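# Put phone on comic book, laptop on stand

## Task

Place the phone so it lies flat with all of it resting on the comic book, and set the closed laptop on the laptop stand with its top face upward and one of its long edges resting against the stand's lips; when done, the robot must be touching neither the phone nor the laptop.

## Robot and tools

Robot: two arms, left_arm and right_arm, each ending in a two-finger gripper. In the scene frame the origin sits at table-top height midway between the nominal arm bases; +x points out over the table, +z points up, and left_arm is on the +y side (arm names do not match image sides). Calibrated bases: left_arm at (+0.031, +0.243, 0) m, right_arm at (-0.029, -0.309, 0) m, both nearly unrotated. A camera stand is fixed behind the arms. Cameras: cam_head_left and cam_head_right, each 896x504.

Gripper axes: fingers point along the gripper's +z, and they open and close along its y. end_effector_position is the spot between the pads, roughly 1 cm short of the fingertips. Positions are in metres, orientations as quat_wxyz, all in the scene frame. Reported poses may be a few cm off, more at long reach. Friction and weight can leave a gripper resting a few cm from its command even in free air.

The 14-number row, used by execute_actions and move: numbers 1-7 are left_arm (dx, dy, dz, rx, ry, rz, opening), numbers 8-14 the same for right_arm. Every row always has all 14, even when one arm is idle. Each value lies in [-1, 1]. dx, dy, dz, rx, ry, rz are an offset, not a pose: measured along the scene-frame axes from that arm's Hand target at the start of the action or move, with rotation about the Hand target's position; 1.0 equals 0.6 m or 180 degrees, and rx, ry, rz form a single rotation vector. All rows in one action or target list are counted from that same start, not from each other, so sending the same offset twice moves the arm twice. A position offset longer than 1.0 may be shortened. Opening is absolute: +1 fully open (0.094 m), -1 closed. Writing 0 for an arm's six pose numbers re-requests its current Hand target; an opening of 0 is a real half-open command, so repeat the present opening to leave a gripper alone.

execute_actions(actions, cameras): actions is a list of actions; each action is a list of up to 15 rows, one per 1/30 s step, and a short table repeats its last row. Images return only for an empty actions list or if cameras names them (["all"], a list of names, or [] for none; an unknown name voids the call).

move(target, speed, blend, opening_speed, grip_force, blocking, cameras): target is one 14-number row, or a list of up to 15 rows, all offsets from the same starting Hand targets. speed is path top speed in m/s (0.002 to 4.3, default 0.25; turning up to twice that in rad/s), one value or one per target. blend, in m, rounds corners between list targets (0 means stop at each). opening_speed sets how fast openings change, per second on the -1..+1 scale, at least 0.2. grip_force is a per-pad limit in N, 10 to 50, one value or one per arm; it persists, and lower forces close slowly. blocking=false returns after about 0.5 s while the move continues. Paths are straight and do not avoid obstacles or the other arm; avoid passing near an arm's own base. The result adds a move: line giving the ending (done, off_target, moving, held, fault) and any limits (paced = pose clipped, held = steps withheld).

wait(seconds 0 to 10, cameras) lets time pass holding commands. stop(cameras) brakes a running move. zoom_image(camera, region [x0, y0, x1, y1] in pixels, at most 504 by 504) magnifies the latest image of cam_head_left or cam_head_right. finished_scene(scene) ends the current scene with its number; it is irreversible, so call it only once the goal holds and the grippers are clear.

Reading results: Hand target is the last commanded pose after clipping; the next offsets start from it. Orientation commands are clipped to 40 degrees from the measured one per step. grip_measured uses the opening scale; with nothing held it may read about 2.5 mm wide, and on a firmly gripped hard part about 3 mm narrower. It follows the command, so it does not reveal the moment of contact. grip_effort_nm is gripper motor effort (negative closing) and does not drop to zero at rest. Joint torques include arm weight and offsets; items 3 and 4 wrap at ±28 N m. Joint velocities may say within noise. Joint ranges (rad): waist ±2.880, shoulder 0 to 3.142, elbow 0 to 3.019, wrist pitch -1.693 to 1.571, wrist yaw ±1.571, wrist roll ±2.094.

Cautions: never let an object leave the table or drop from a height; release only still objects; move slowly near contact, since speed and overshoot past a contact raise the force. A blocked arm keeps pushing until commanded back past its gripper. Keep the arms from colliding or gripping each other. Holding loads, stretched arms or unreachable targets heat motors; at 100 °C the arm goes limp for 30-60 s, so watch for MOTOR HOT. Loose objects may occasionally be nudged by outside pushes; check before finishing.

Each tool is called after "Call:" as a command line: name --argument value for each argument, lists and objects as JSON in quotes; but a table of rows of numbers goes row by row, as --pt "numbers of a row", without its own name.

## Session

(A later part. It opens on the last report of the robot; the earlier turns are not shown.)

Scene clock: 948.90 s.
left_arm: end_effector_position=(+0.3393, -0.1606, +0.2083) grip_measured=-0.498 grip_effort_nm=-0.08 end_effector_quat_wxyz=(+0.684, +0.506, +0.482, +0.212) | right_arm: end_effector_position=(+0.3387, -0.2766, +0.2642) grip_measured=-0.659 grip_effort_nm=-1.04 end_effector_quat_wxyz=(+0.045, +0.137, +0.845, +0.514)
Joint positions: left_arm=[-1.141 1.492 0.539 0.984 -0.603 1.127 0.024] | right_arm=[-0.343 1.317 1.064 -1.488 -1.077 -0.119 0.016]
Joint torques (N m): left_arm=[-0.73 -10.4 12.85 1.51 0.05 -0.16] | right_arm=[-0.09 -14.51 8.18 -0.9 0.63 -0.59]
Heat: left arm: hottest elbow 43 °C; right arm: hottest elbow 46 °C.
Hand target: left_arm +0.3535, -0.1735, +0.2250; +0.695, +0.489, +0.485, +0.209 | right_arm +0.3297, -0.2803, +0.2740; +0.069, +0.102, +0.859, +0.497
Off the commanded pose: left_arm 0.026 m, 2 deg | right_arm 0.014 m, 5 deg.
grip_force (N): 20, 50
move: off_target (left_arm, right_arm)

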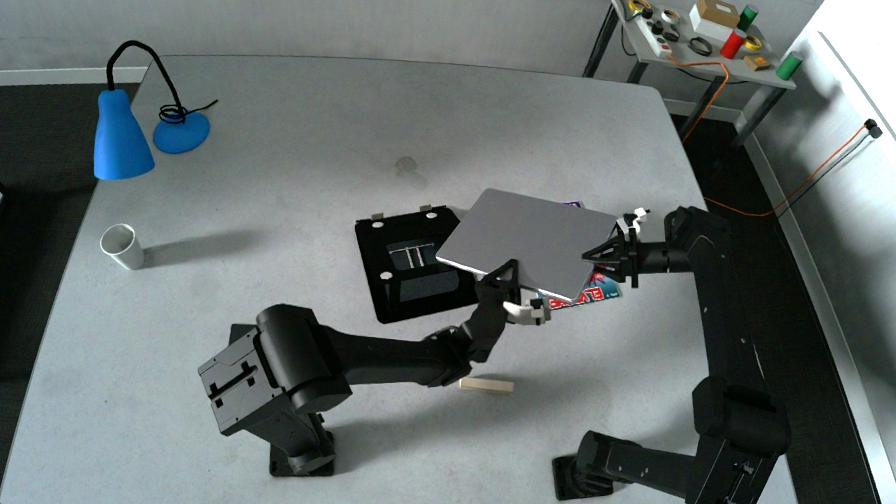

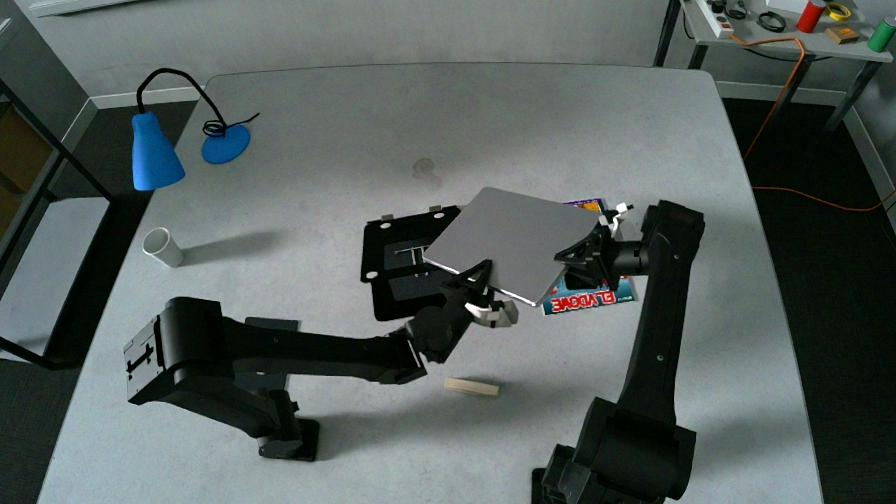

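Call:
move --target '[0,0,0,0,0,0,-0.75,0,0,0,0,0,0,-1]' --grip_force '[25,50]' --opening_speed 0.2

Call:
move --target '[0,0,0,0,0,0,-1,0,0,0,0,0,0,-1]' --grip_force '[50,50]' --opening_speed 0.3 --cameras '["all"]'

Call:
zoom_image --camera "cam_head_left" --region '[420, 170, 660, 350]'

Scene clock: 953.63 s.
left_arm: end_effector_position=(+0.3393, -0.1607, +0.2077) grip_measured=-0.616 grip_effort_nm=-0.54 end_effector_quat_wxyz=(+0.685, +0.503, +0.485, +0.208) | right_arm: end_effector_position=(+0.3387, -0.2766, +0.2642) grip_measured=-0.659 grip_effort_nm=-1.04 end_effector_quat_wxyz=(+0.046, +0.134, +0.846, +0.514)
Joint positions: left_arm=[-1.141 1.493 0.539 0.984 -0.603 1.115 0.018] | right_arm=[-0.343 1.317 1.064 -1.488 -1.077 -0.126 0.016]
Joint torques (N m): left_arm=[-0.32 -10.93 12.97 1.4 0.1 0.02] | right_arm=[-0.15 -14.51 8.23 -0.94 0.61 -0.53]
Heat: left arm: hottest elbow 44 °C; right arm: hottest elbow 46 °C.
Hand target: left_arm +0.3535, -0.1736, +0.2249; +0.695, +0.489, +0.485, +0.209 | right_arm +0.3297, -0.2803, +0.2740; +0.069, +0.102, +0.859, +0.497
Off the commanded pose: left_arm 0.026 m, 2 deg | right_arm 0.014 m, 5 deg.
grip_force (N): 25, 50
move: off_target (left_arm, right_arm)

Scene clock: 954.67 s.
left_arm: end_effector_position=(+0.3393, -0.1607, +0.2077) grip_measured=-0.633 grip_effort_nm=-1.01 end_effector_quat_wxyz=(+0.685, +0.502, +0.485, +0.207) | right_arm: end_effector_position=(+0.3387, -0.2766, +0.2642) grip_measured=-0.659 grip_effort_nm=-1.04 end_effector_quat_wxyz=(+0.047, +0.133, +0.846, +0.514)
Joint positions: left_arm=[-1.141 1.493 0.539 0.984 -0.603 1.112 0.017] | right_arm=[-0.343 1.317 1.064 -1.488 -1.077 -0.128 0.016]
Joint torques (N m): left_arm=[-0.44 -10.52 12.96 1.35 0.07 0.02] | right_arm=[-0.21 -14.45 8.21 -0.94 0.62 -0.52]
Heat: left arm: hottest elbow 44 °C; right arm: hottest elbow 46 °C.
Hand target: left_arm +0.3535, -0.1736, +0.2249; +0.695, +0.489, +0.484, +0.209 | right_arm +0.3297, -0.2803, +0.2740; +0.069, +0.102, +0.859, +0.497
Off the commanded pose: left_arm 0.026 m, 2 deg | right_arm 0.014 m, 5 deg.
move: off_target (left_arm, right_arm)

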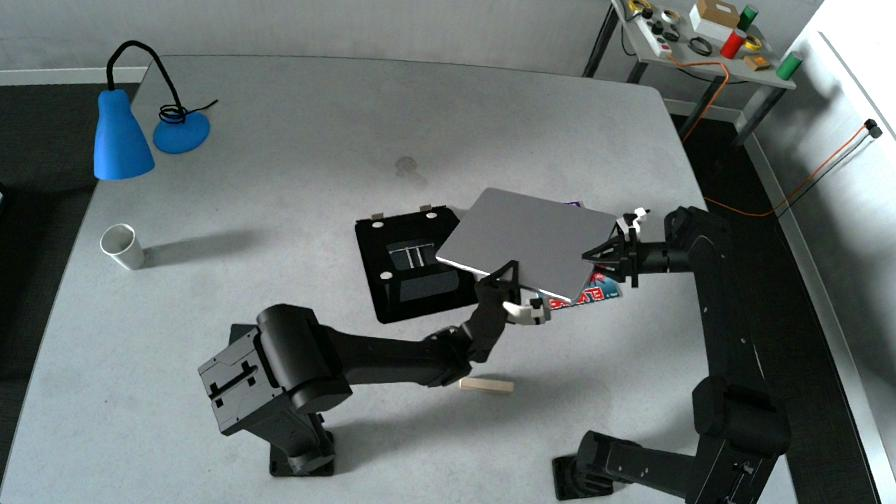

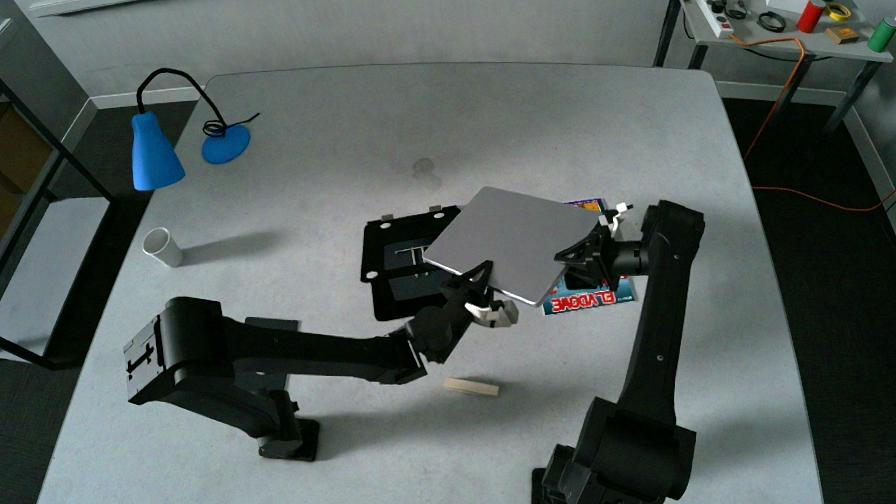

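Scaled by 2.100.

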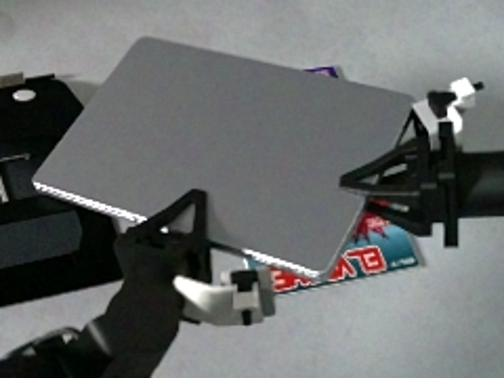

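Call:
move --target '[0,0,0.07,0,0,0,-1,0,0,0,0,0,0,-1]' --speed 0.06

Call:
move --target '[0,0,0,0,0,0,-1,0,0,0,0,0,0,0.1]' --opening_speed 0.4 --cameras '["all"]'

Call:
zoom_image --camera "cam_head_left" --region '[420, 170, 660, 350]'

Call:
zoom_image --camera "cam_head_right" --region '[400, 170, 640, 350]'

Scene clock: 959.50 s.
left_arm: end_effector_position=(+0.3372, -0.1606, +0.2102) grip_measured=-0.634 grip_effort_nm=-1.01 end_effector_quat_wxyz=(+0.664, +0.522, +0.498, +0.196) | right_arm: end_effector_position=(+0.3369, -0.2772, +0.2646) grip_measured=-0.659 grip_effort_nm=-1.04 end_effector_quat_wxyz=(+0.035, +0.150, +0.843, +0.515)
Joint positions: left_arm=[-1.141 1.426 0.55 0.826 -0.59 1.067 0.017] | right_arm=[-0.347 1.317 1.064 -1.501 -1.077 -0.099 0.016]
Joint torques (N m): left_arm=[-1.14 -14.68 15.42 1.59 -0.59 0.47] | right_arm=[0.03 -14.51 8.16 -0.42 0.64 -0.74]
Motor temperatures (°C): left_arm=[23 25 44 24 26 24 28] | right_arm=[26 35 46 25 39 25 30]
Heat: left arm: hottest elbow 44 °C; right arm: hottest elbow 46 °C.
Hand target: left_arm +0.3535, -0.1736, +0.2669; +0.695, +0.489, +0.484, +0.209 | right_arm +0.3297, -0.2803, +0.2740; +0.069, +0.102, +0.859, +0.497
Off the commanded pose: left_arm 0.060 m, 6 deg | right_arm 0.012 m, 7 deg.
move: off_target (left_arm, right_arm)

Scene clock: 962.57 s.
left_arm: end_effector_position=(+0.3385, -0.1581, +0.1998) grip_measured=-0.634 grip_effort_nm=-1.01 end_effector_quat_wxyz=(+0.643, +0.544, +0.495, +0.214) | right_arm: end_effector_position=(+0.3331, -0.2801, +0.2584) grip_measured=+0.098 grip_effort_nm=0.04 end_effector_quat_wxyz=(+0.051, +0.110, +0.861, +0.494)
Joint positions: left_arm=[-1.138 1.426 0.55 0.777 -0.595 1.097 0.017] | right_arm=[-0.347 1.316 1.064 -1.507 -1.03 -0.195 0.052]
Joint torques (N m): left_arm=[-0.85 -14.92 15.05 3.54 -0.4 0.14] | right_arm=[0.09 -13.98 8.35 -0.54 -0.99 -0.01]
Heat: left arm: hottest elbow 44 °C; right arm: hottest elbow 46 °C.
Hand target: left_arm +0.3535, -0.1735, +0.2669; +0.695, +0.489, +0.485, +0.209 | right_arm +0.3297, -0.2803, +0.2740; +0.069, +0.102, +0.859, +0.497
Off the commanded pose: left_arm 0.071 m, 9 deg | right_arm 0.016 m, 2 deg.
move: off_target (left_arm, right_arm)

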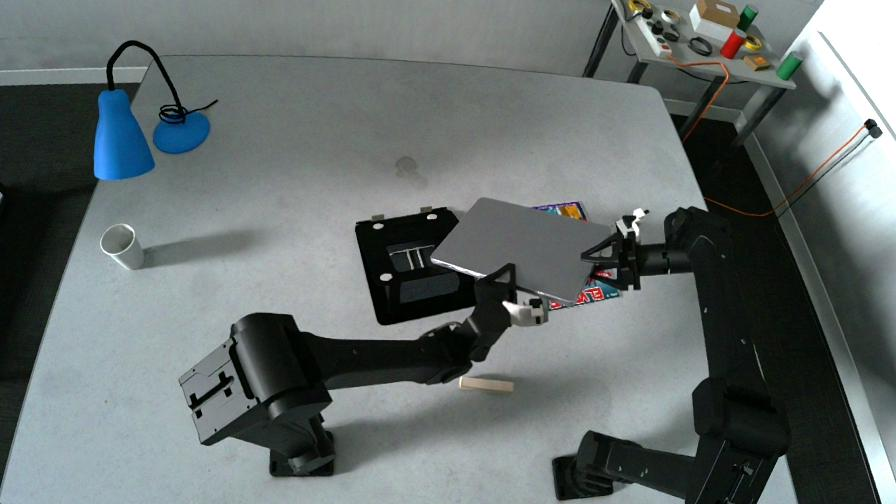

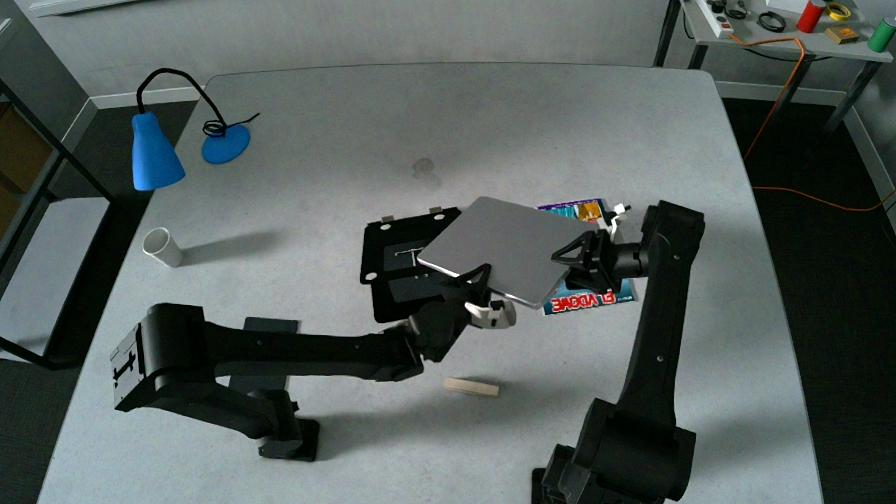

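Scaled by 2.100.

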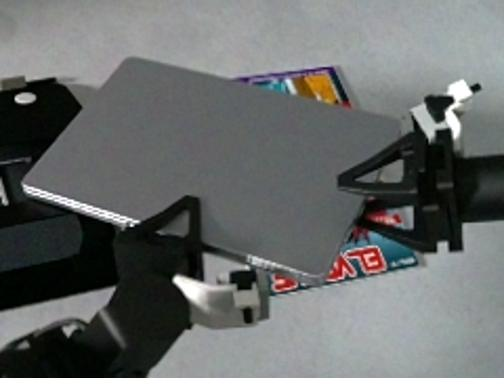

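Scaled by 2.100.

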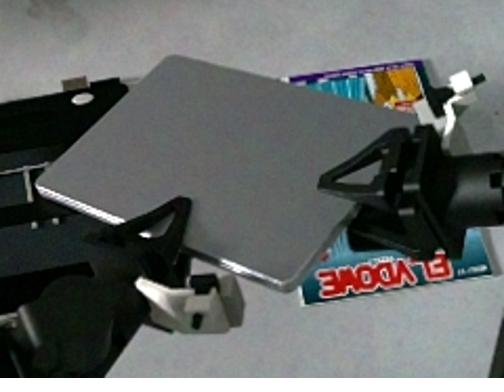

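Call:
move --pt "0 0 0 0 0 0 -1 -0.023 -0.098 0.059 0 0 -0.06 0.1" --pt "0 0 0 0 0 0 -1 -0.08 -0.22 0.118 0 0 -0.25 0.1" --speed 0.15 --blend '[0.03,0]' --cameras '["all"]'

Call:
zoom_image --camera "cam_head_left" --region '[340, 170, 660, 410]'

Call:
zoom_image --camera "cam_head_right" --region '[340, 170, 660, 410]'

Scene clock: 971.27 s.
left_arm: end_effector_position=(+0.3389, -0.1585, +0.1883) grip_measured=-0.634 grip_effort_nm=-1.01 end_effector_quat_wxyz=(+0.624, +0.571, +0.479, +0.236) | right_arm: end_effector_position=(+0.2847, -0.4098, +0.3472) grip_measured=+0.099 grip_effort_nm=0.04 end_effector_quat_wxyz=(+0.248, +0.417, +0.758, +0.436)
Joint positions: left_arm=[-1.137 1.441 0.55 0.757 -0.594 1.159 0.017] | right_arm=[-0.774 0.922 0.996 -1.234 -0.997 0.464 0.052]
Joint torques (N m): left_arm=[-0.44 -16.44 14.76 4.14 -0.17 -0.46] | right_arm=[-0.32 -6.95 7.87 1.18 -0.37 0.16]
Heat: left arm: hottest elbow 45 °C; right arm: hottest elbow 46 °C.
Hand target: left_arm +0.3534, -0.1735, +0.2670; +0.695, +0.489, +0.484, +0.209 | right_arm +0.2817, -0.4123, +0.3448; +0.254, +0.423, +0.755, +0.433
Off the commanded pose: left_arm 0.081 m, 13 deg | right_arm 0.005 m, 1 deg.
move: off_target (left_arm)

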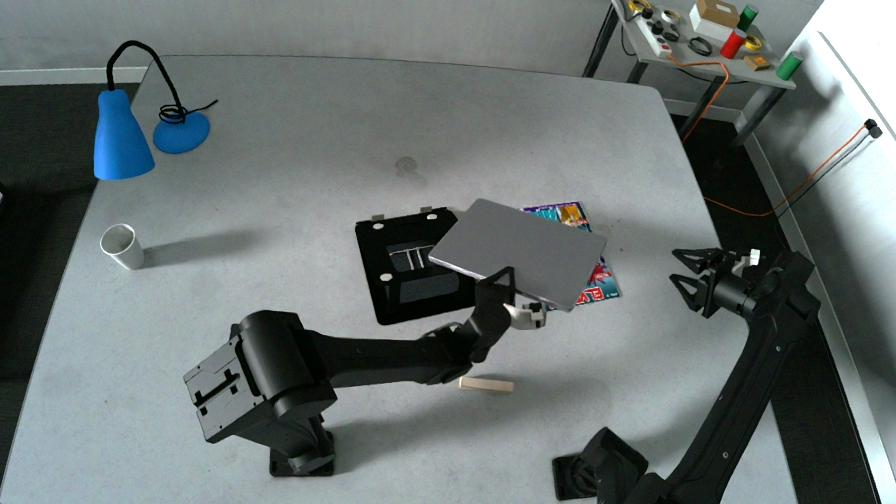

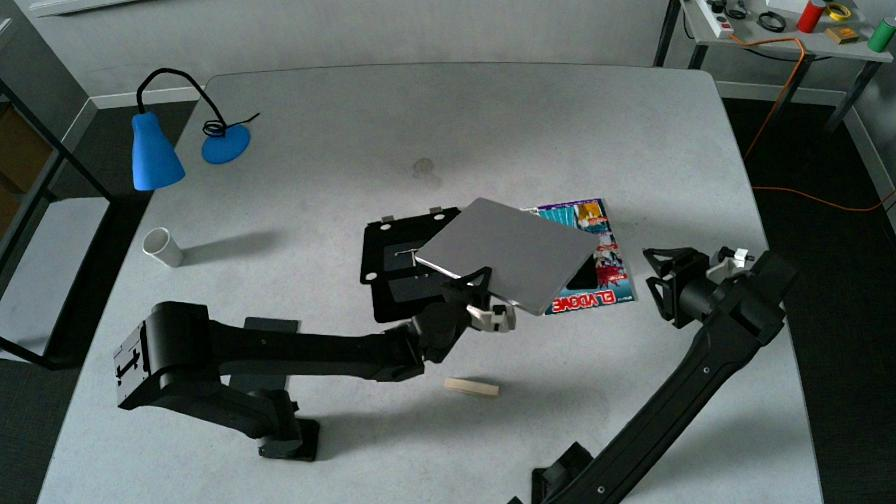

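Scaled by 1.575.

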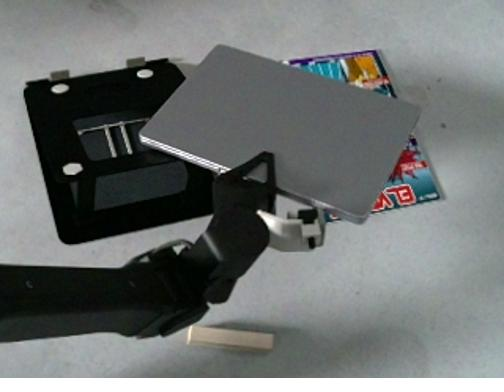

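Scaled by 1.575.

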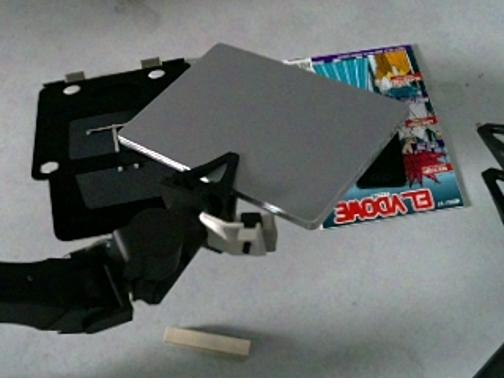

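Call:
move --pt "0 0.03 0.15 0 0 0 -1 0 0 0 0 0 0 0.1" --pt "0.028 0.281 0.2 0.171 0.110 0.2165 -1 0 0 0 0 0 0 0.1" --speed 0.12 --blend '[0.03,0]' --cameras '["all"]'

Call:
zoom_image --camera "cam_head_left" --region '[300, 130, 640, 385]'

Call:
zoom_image --camera "cam_head_right" --region '[300, 130, 640, 385]'

Scene clock: 1004.33 s.
left_arm: end_effector_position=(+0.3403, +0.0177, +0.2748) grip_measured=-0.633 grip_effort_nm=-1.01 end_effector_quat_wxyz=(+0.250, +0.575, +0.627, +0.462) | right_arm: end_effector_position=(+0.2847, -0.4099, +0.3472) grip_measured=+0.099 grip_effort_nm=0.04 end_effector_quat_wxyz=(+0.248, +0.418, +0.758, +0.436)
Joint positions: left_arm=[-1.065 1.124 0.914 -0.982 -1.067 0.672 0.017] | right_arm=[-0.774 0.922 0.996 -1.234 -0.997 0.465 0.052]
Joint torques (N m): left_arm=[-0.56 -12.69 27.38 1.37 -3.21 -0.21] | right_arm=[-0.26 -7 7.86 1.2 -0.37 0.15]
Motor temperatures (°C): left_arm=[22 26 49 24 29 24 29] | right_arm=[26 34 44 25 36 24 28]
Heat: left arm: hottest elbow 49 °C; right arm: hottest elbow 44 °C.
Hand target: left_arm +0.3703, -0.0049, +0.3871; +0.345, +0.492, +0.655, +0.459 | right_arm +0.2818, -0.4123, +0.3449; +0.254, +0.423, +0.755, +0.433
Off the commanded pose: left_arm 0.118 m, 15 deg | right_arm 0.005 m, 1 deg.
move: off_target (left_arm)

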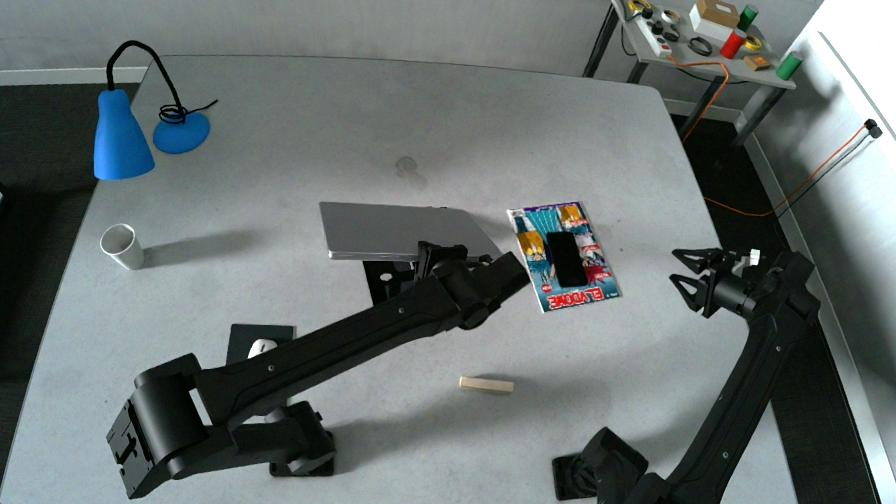

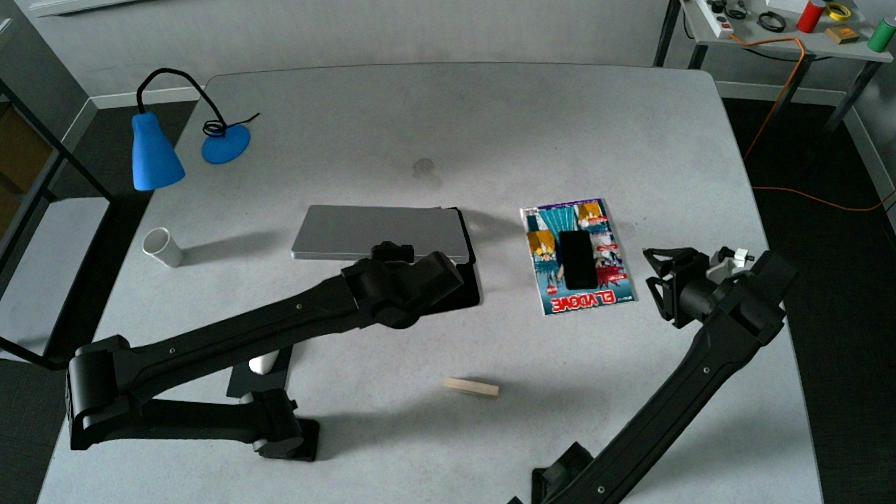

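Scaled by 1.482.

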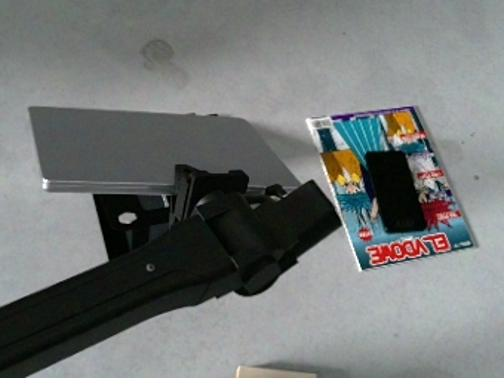

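Scaled by 1.482.

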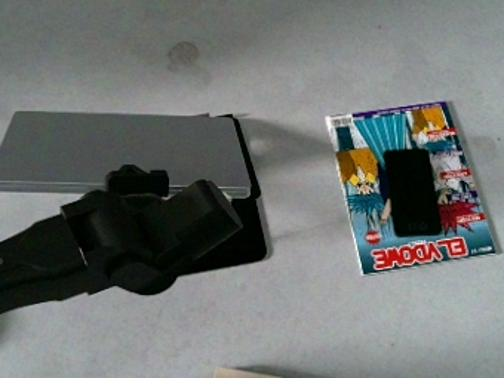

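Call:
move --target '[0.058,-0.008,-0.05,-0.066,-0.023,0.017,-1,0,0,0,0,0,0,0.1]' --speed 0.1 --cameras '["all"]'

Call:
zoom_image --camera "cam_head_left" --region '[280, 150, 560, 360]'

Call:
zoom_image --camera "cam_head_right" --region '[260, 150, 540, 360]'

Scene clock: 1013.73 s.
left_arm: end_effector_position=(+0.3796, +0.0027, +0.2658) grip_measured=-0.633 grip_effort_nm=-1.01 end_effector_quat_wxyz=(+0.315, +0.503, +0.684, +0.424) | right_arm: end_effector_position=(+0.2847, -0.4099, +0.3472) grip_measured=+0.099 grip_effort_nm=0.04 end_effector_quat_wxyz=(+0.248, +0.418, +0.758, +0.436)
Joint positions: left_arm=[-0.988 1.182 0.914 -0.743 -1.023 0.628 0.017] | right_arm=[-0.774 0.922 0.996 -1.234 -0.997 0.465 0.052]
Joint torques (N m): left_arm=[-0.03 -15.74 21.45 3.26 -2.64 -0.1] | right_arm=[-0.32 -6.77 7.88 1.2 -0.37 0.15]
Motor temperatures (°C): left_arm=[22 26 52 24 35 24 29] | right_arm=[26 34 44 25 36 24 28]
Heat: left arm: hottest elbow 52 °C; right arm: hottest elbow 44 °C.
Hand target: left_arm +0.4051, -0.0097, +0.3571; +0.405, +0.419, +0.698, +0.415 | right_arm +0.2818, -0.4123, +0.3449; +0.254, +0.423, +0.755, +0.433
Off the commanded pose: left_arm 0.096 m, 14 deg | right_arm 0.005 m, 1 deg.
move: off_target (left_arm)

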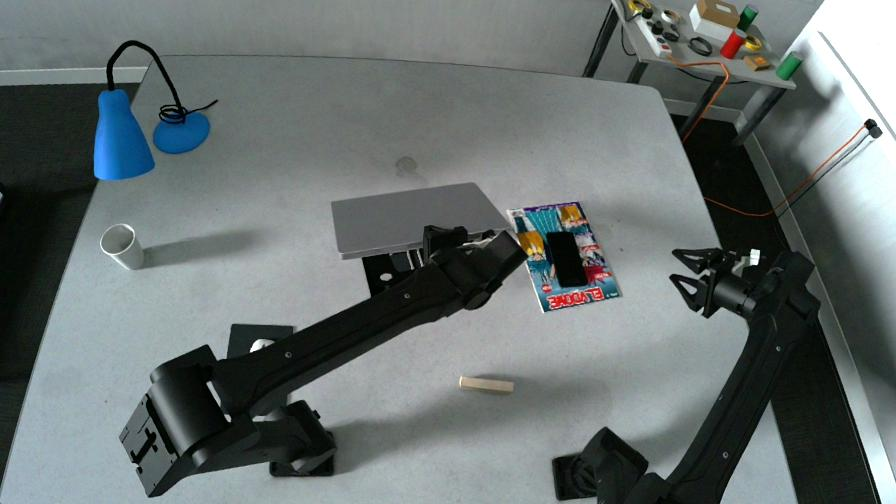

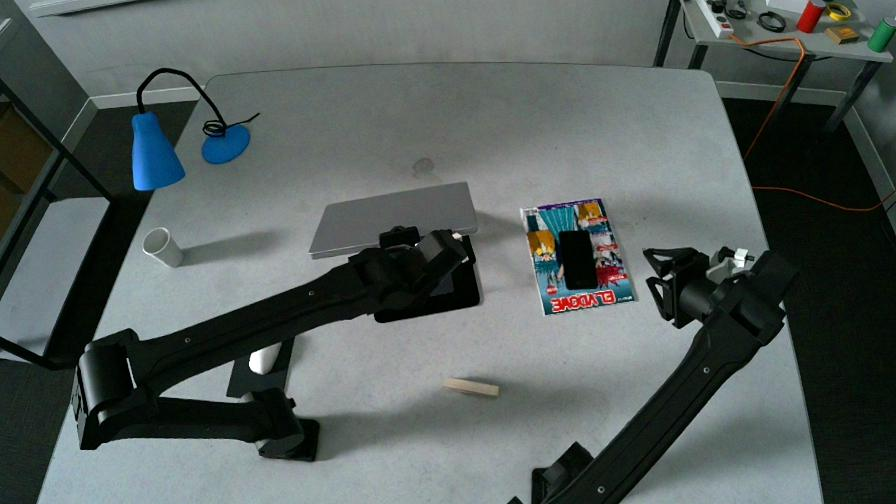

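Scaled by 1.800.

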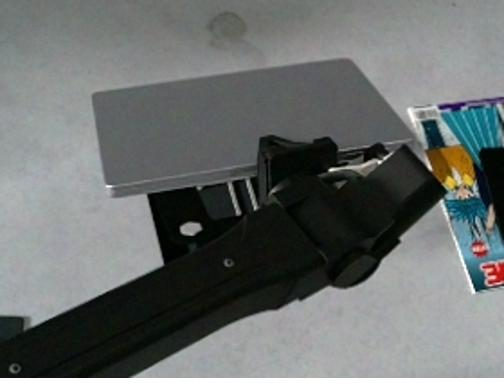

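Scaled by 1.800.

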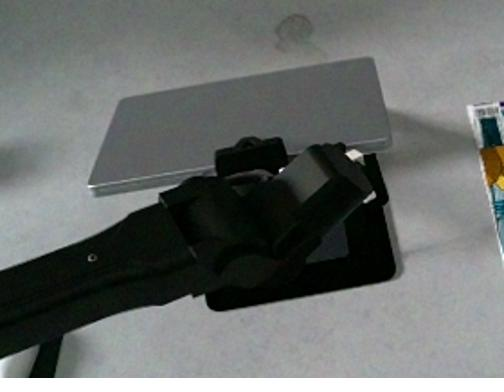

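Call:
move --target '[0.025,0.007,-0.117,0,0,0.017,-1,0,0,0,0,0,0,0.1]' --speed 0.08 --cameras '["all"]'

Call:
zoom_image --camera "cam_head_left" --region '[280, 150, 560, 360]'

Call:
zoom_image --camera "cam_head_right" --region '[260, 150, 540, 360]'

Scene clock: 1023.13 s.
left_arm: end_effector_position=(+0.4039, -0.0045, +0.2192) grip_measured=-0.633 grip_effort_nm=-1.01 end_effector_quat_wxyz=(+0.322, +0.473, +0.701, +0.426) | right_arm: end_effector_position=(+0.2847, -0.4099, +0.3472) grip_measured=+0.099 grip_effort_nm=0.04 end_effector_quat_wxyz=(+0.248, +0.418, +0.758, +0.436)
Joint positions: left_arm=[-0.953 1.297 0.872 -0.567 -1.03 0.598 0.017] | right_arm=[-0.774 0.922 0.996 -1.234 -0.997 0.465 0.052]
Joint torques (N m): left_arm=[-0.38 -16.5 15.17 3.38 -2.91 -0.12] | right_arm=[-0.21 -6.89 7.86 1.2 -0.38 0.16]
Heat: left arm: hottest elbow 53 °C; right arm: hottest elbow 44 °C.
Hand target: left_arm +0.4200, -0.0055, +0.2867; +0.394, +0.401, +0.709, +0.426 | right_arm +0.2818, -0.4123, +0.3449; +0.254, +0.423, +0.755, +0.433
Off the commanded pose: left_arm 0.070 m, 12 deg | right_arm 0.005 m, 1 deg.
move: off_target (left_arm)

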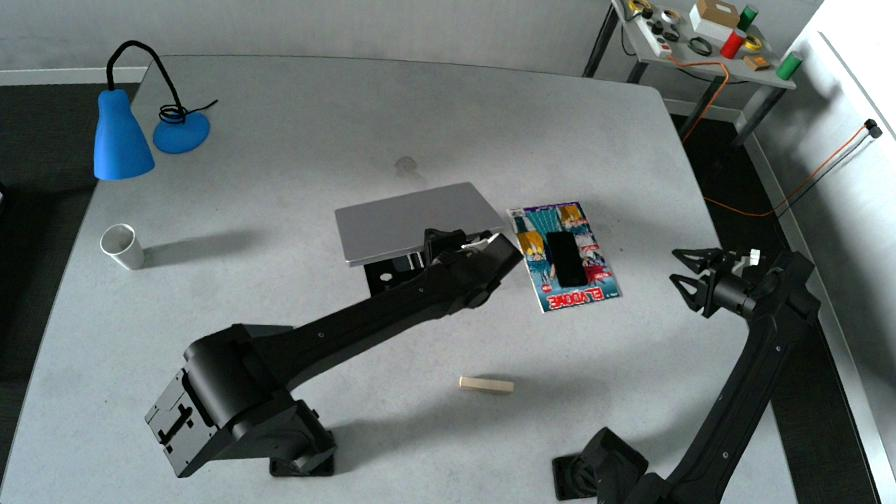

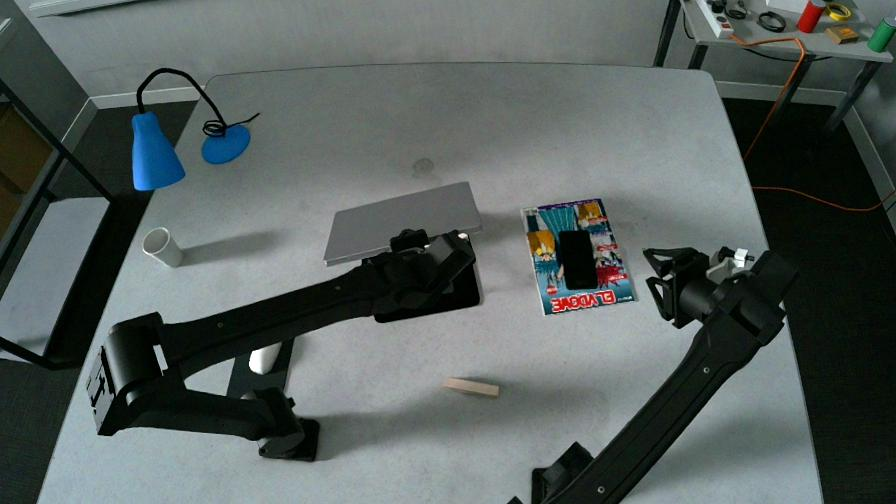

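Scaled by 1.800.

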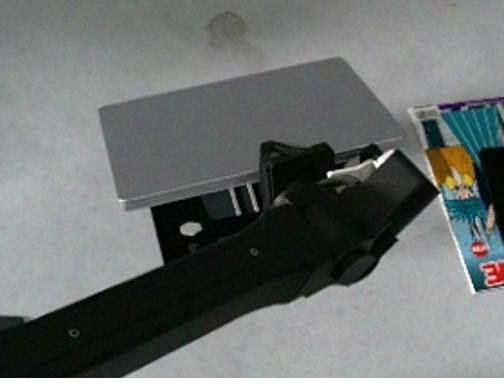

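Scaled by 1.800.

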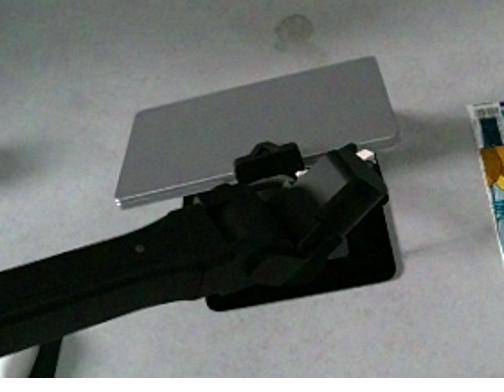

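Call:
move --target '[-0.01,0.0,-0.083,0.012,0.004,-0.006,-1,0,0,0,0,0,0,0.1]' --speed 0.08 --cameras '["all"]'

Call:
zoom_image --camera "cam_head_left" --region '[280, 150, 560, 360]'

Call:
zoom_image --camera "cam_head_right" --region '[260, 150, 540, 360]'

Scene clock: 1031.20 s.
left_arm: end_effector_position=(+0.3986, +0.0029, +0.1743) grip_measured=-0.633 grip_effort_nm=-1.00 end_effector_quat_wxyz=(+0.317, +0.479, +0.696, +0.430) | right_arm: end_effector_position=(+0.2847, -0.4099, +0.3472) grip_measured=+0.099 grip_effort_nm=0.04 end_effector_quat_wxyz=(+0.248, +0.418, +0.758, +0.436)
Joint positions: left_arm=[-0.953 1.34 0.777 -0.432 -1.034 0.615 0.017] | right_arm=[-0.774 0.922 0.996 -1.234 -0.997 0.465 0.052]
Joint torques (N m): left_arm=[-1.44 -16.5 14.06 3.49 -2.88 0.03] | right_arm=[-0.32 -6.89 7.84 1.18 -0.37 0.16]
Heat: left arm: hottest elbow 51 °C; right arm: hottest elbow 44 °C.
Hand target: left_arm +0.4141, -0.0056, +0.2369; +0.385, +0.418, +0.700, +0.433 | right_arm +0.2818, -0.4123, +0.3449; +0.254, +0.423, +0.755, +0.433
Off the commanded pose: left_arm 0.065 m, 11 deg | right_arm 0.005 m, 1 deg.
move: off_target (left_arm)

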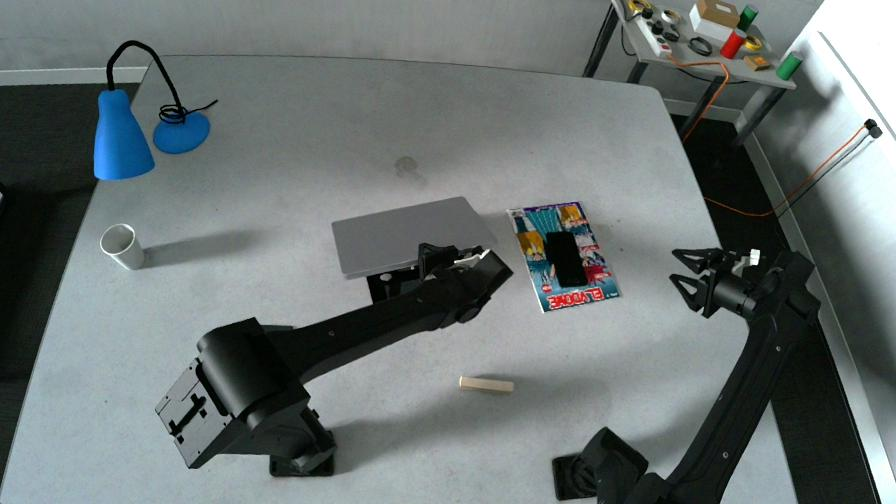

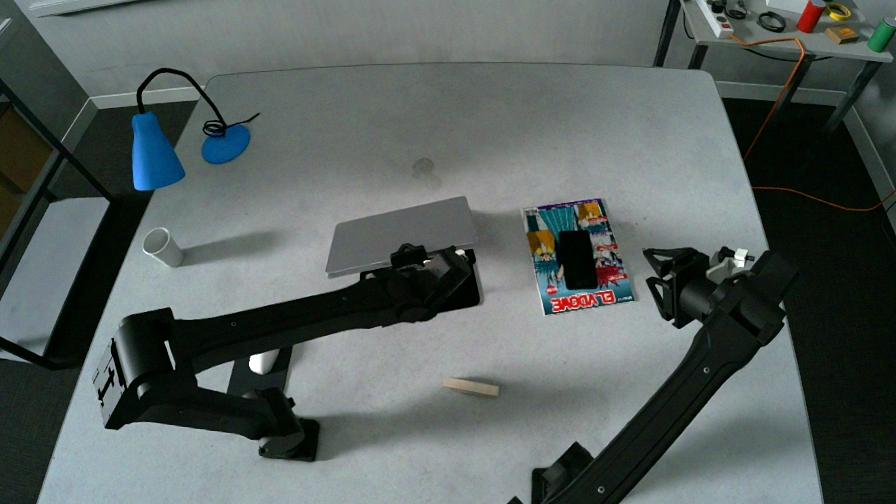

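Scaled by 1.800.

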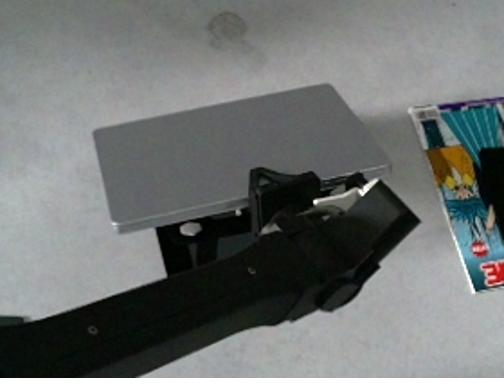

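Scaled by 1.800.

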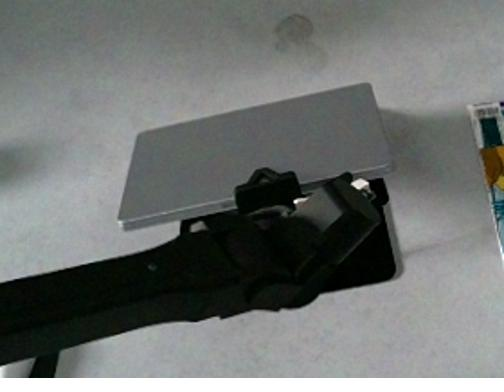

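Call:
move --target '[0.02,-0.023,-0.07,0.0,0.0,0,-1,0,0,0,0,0,0,0.1]' --speed 0.06 --cameras '["all"]'

Call:
zoom_image --camera "cam_head_left" --region '[280, 150, 560, 360]'

Call:
zoom_image --camera "cam_head_right" --region '[260, 150, 540, 360]'

Scene clock: 1037.83 s.
left_arm: end_effector_position=(+0.4103, -0.0099, +0.1572) grip_measured=-0.633 grip_effort_nm=-1.01 end_effector_quat_wxyz=(+0.334, +0.470, +0.691, +0.435) | right_arm: end_effector_position=(+0.2847, -0.4099, +0.3472) grip_measured=+0.099 grip_effort_nm=0.04 end_effector_quat_wxyz=(+0.248, +0.418, +0.758, +0.436)
Joint positions: left_arm=[-0.953 1.412 0.769 -0.287 -1.052 0.65 0.017] | right_arm=[-0.774 0.922 0.996 -1.234 -0.997 0.465 0.052]
Joint torques (N m): left_arm=[-1.14 -14.27 13.01 3.45 -2.01 -0.21] | right_arm=[-0.26 -7 7.86 1.18 -0.37 0.15]
Motor temperatures (°C): left_arm=[22 27 49 24 41 24 29] | right_arm=[26 33 44 25 34 24 27]
Heat: left arm: hottest elbow 49 °C; right arm: hottest elbow 44 °C.
Hand target: left_arm +0.4261, -0.0193, +0.1950; +0.386, +0.417, +0.700, +0.433 | right_arm +0.2818, -0.4123, +0.3449; +0.254, +0.423, +0.755, +0.433
Off the commanded pose: left_arm 0.042 m, 8 deg | right_arm 0.005 m, 1 deg.
move: off_target (left_arm)

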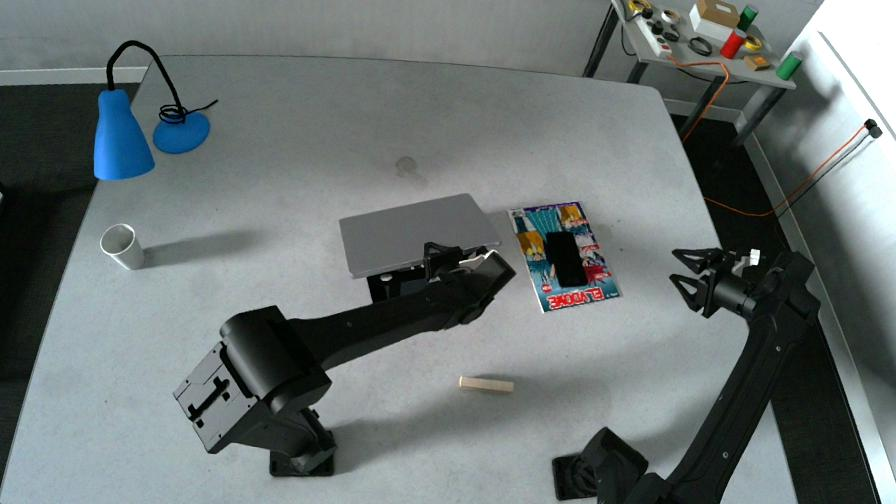

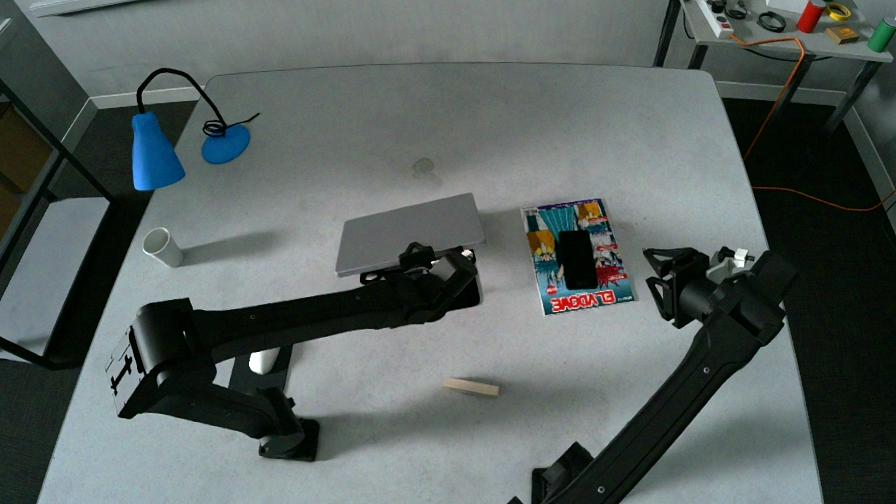

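Scaled by 1.800.

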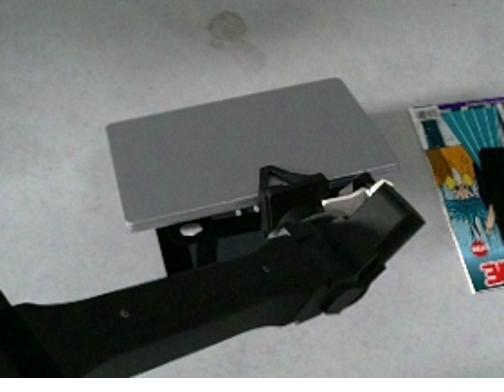

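Scaled by 1.800.

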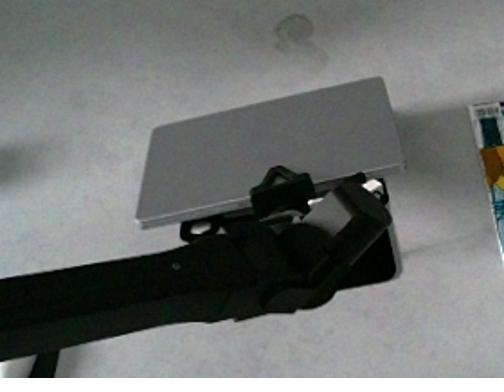

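Call:
zoom_image --camera "cam_head_right" --region '[320, 170, 500, 310]'

Call:
zoom_image --camera "cam_head_left" --region '[320, 170, 520, 310]'

Scaled by 2.800.

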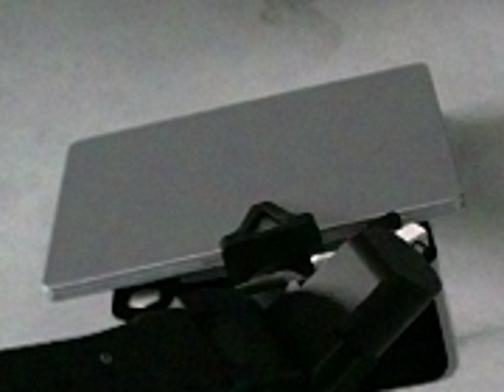

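Scaled by 2.520.

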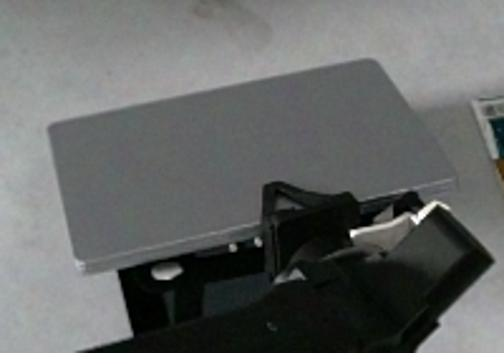

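Call:
move --target '[-0.033,-0.005,-0.02,0,0,0,-1,0,0,0,0,0,0,0.1]' --speed 0.06 --cameras '[]'

Call:
move --target '[0,0,-0.035,0,0,0,-1,0,0,0,0,0,0,0.1]' --speed 0.06 --cameras '["all"]'

Call:
zoom_image --camera "cam_head_right" --region '[320, 170, 520, 310]'

Call:
zoom_image --camera "cam_head_left" --region '[320, 170, 520, 310]'

Scene clock: 1050.77 s.
left_arm: end_effector_position=(+0.4078, -0.0094, +0.1583) grip_measured=-0.633 grip_effort_nm=-1.01 end_effector_quat_wxyz=(+0.344, +0.451, +0.697, +0.438) | right_arm: end_effector_position=(+0.2847, -0.4099, +0.3472) grip_measured=+0.099 grip_effort_nm=0.04 end_effector_quat_wxyz=(+0.248, +0.418, +0.758, +0.436)
Joint positions: left_arm=[-0.962 1.416 0.766 -0.287 -1.08 0.604 0.017] | right_arm=[-0.774 0.922 0.996 -1.234 -0.997 0.465 0.052]
Joint torques (N m): left_arm=[-3.49 -13.92 10.92 2.44 -1.93 -0.39] | right_arm=[-0.32 -6.83 7.86 1.18 -0.36 0.16]
Heat: left arm: hottest elbow 48 °C; right arm: hottest elbow 44 °C.
Hand target: left_arm +0.4063, -0.0224, +0.1830; +0.386, +0.417, +0.700, +0.433 | right_arm +0.2818, -0.4123, +0.3449; +0.254, +0.423, +0.755, +0.433
Off the commanded pose: left_arm 0.028 m, 6 deg | right_arm 0.005 m, 1 deg.
move: off_target (left_arm)
No camera images: "cameras" was empty.

Scene clock: 1051.80 s.
left_arm: end_effector_position=(+0.4074, -0.0089, +0.1583) grip_measured=-0.634 grip_effort_nm=-1.01 end_effector_quat_wxyz=(+0.353, +0.441, +0.696, +0.443) | right_arm: end_effector_position=(+0.2847, -0.4099, +0.3472) grip_measured=+0.099 grip_effort_nm=0.04 end_effector_quat_wxyz=(+0.248, +0.418, +0.758, +0.436)
Joint positions: left_arm=[-0.966 1.419 0.754 -0.247 -1.1 0.605 0.017] | right_arm=[-0.774 0.922 0.996 -1.234 -0.997 0.465 0.052]
Joint torques (N m): left_arm=[-3.43 -11.22 9.55 2.97 -1.27 -0.5] | right_arm=[-0.26 -6.89 7.86 1.18 -0.37 0.16]
Heat: left arm: hottest elbow 48 °C; right arm: hottest elbow 44 °C.
Hand target: left_arm +0.4063, -0.0224, +0.1620; +0.386, +0.417, +0.700, +0.433 | right_arm +0.2818, -0.4123, +0.3449; +0.254, +0.423, +0.755, +0.433
Off the commanded pose: left_arm 0.014 m, 5 deg | right_arm 0.005 m, 1 deg.
move: off_target (left_arm)

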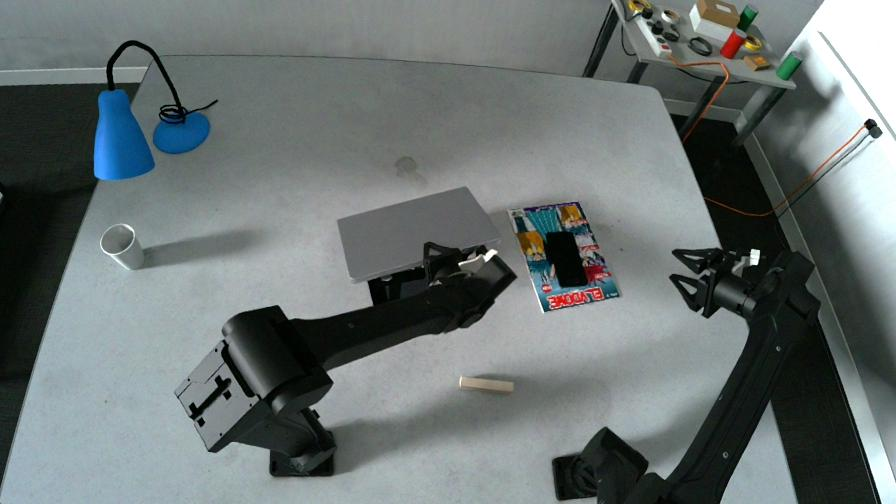

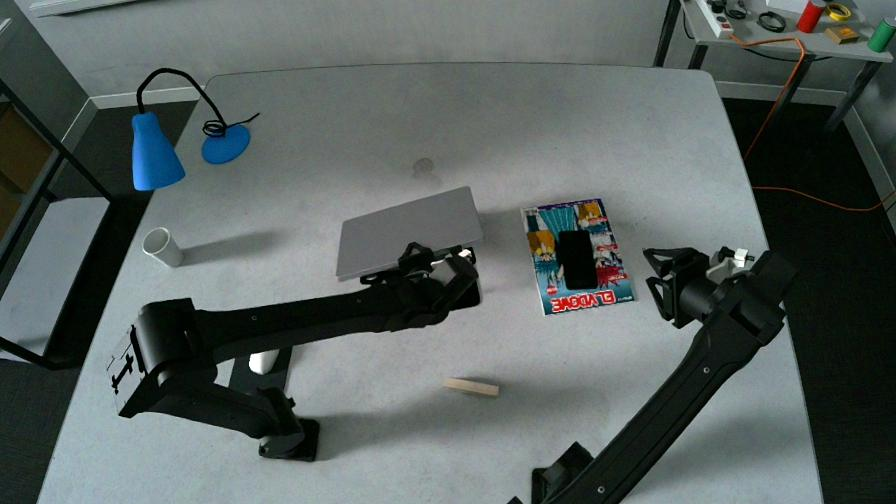

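Scaled by 2.520.

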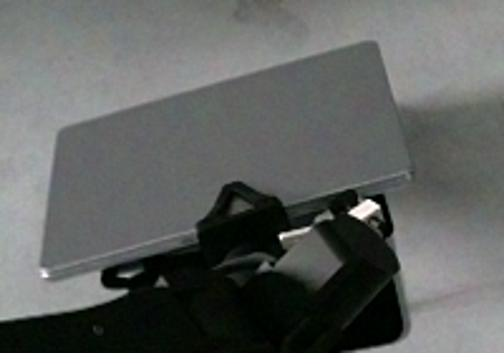

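Scaled by 2.520.

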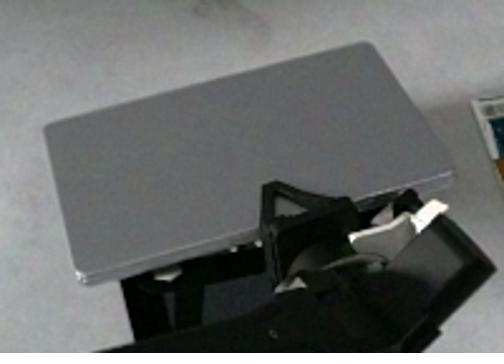

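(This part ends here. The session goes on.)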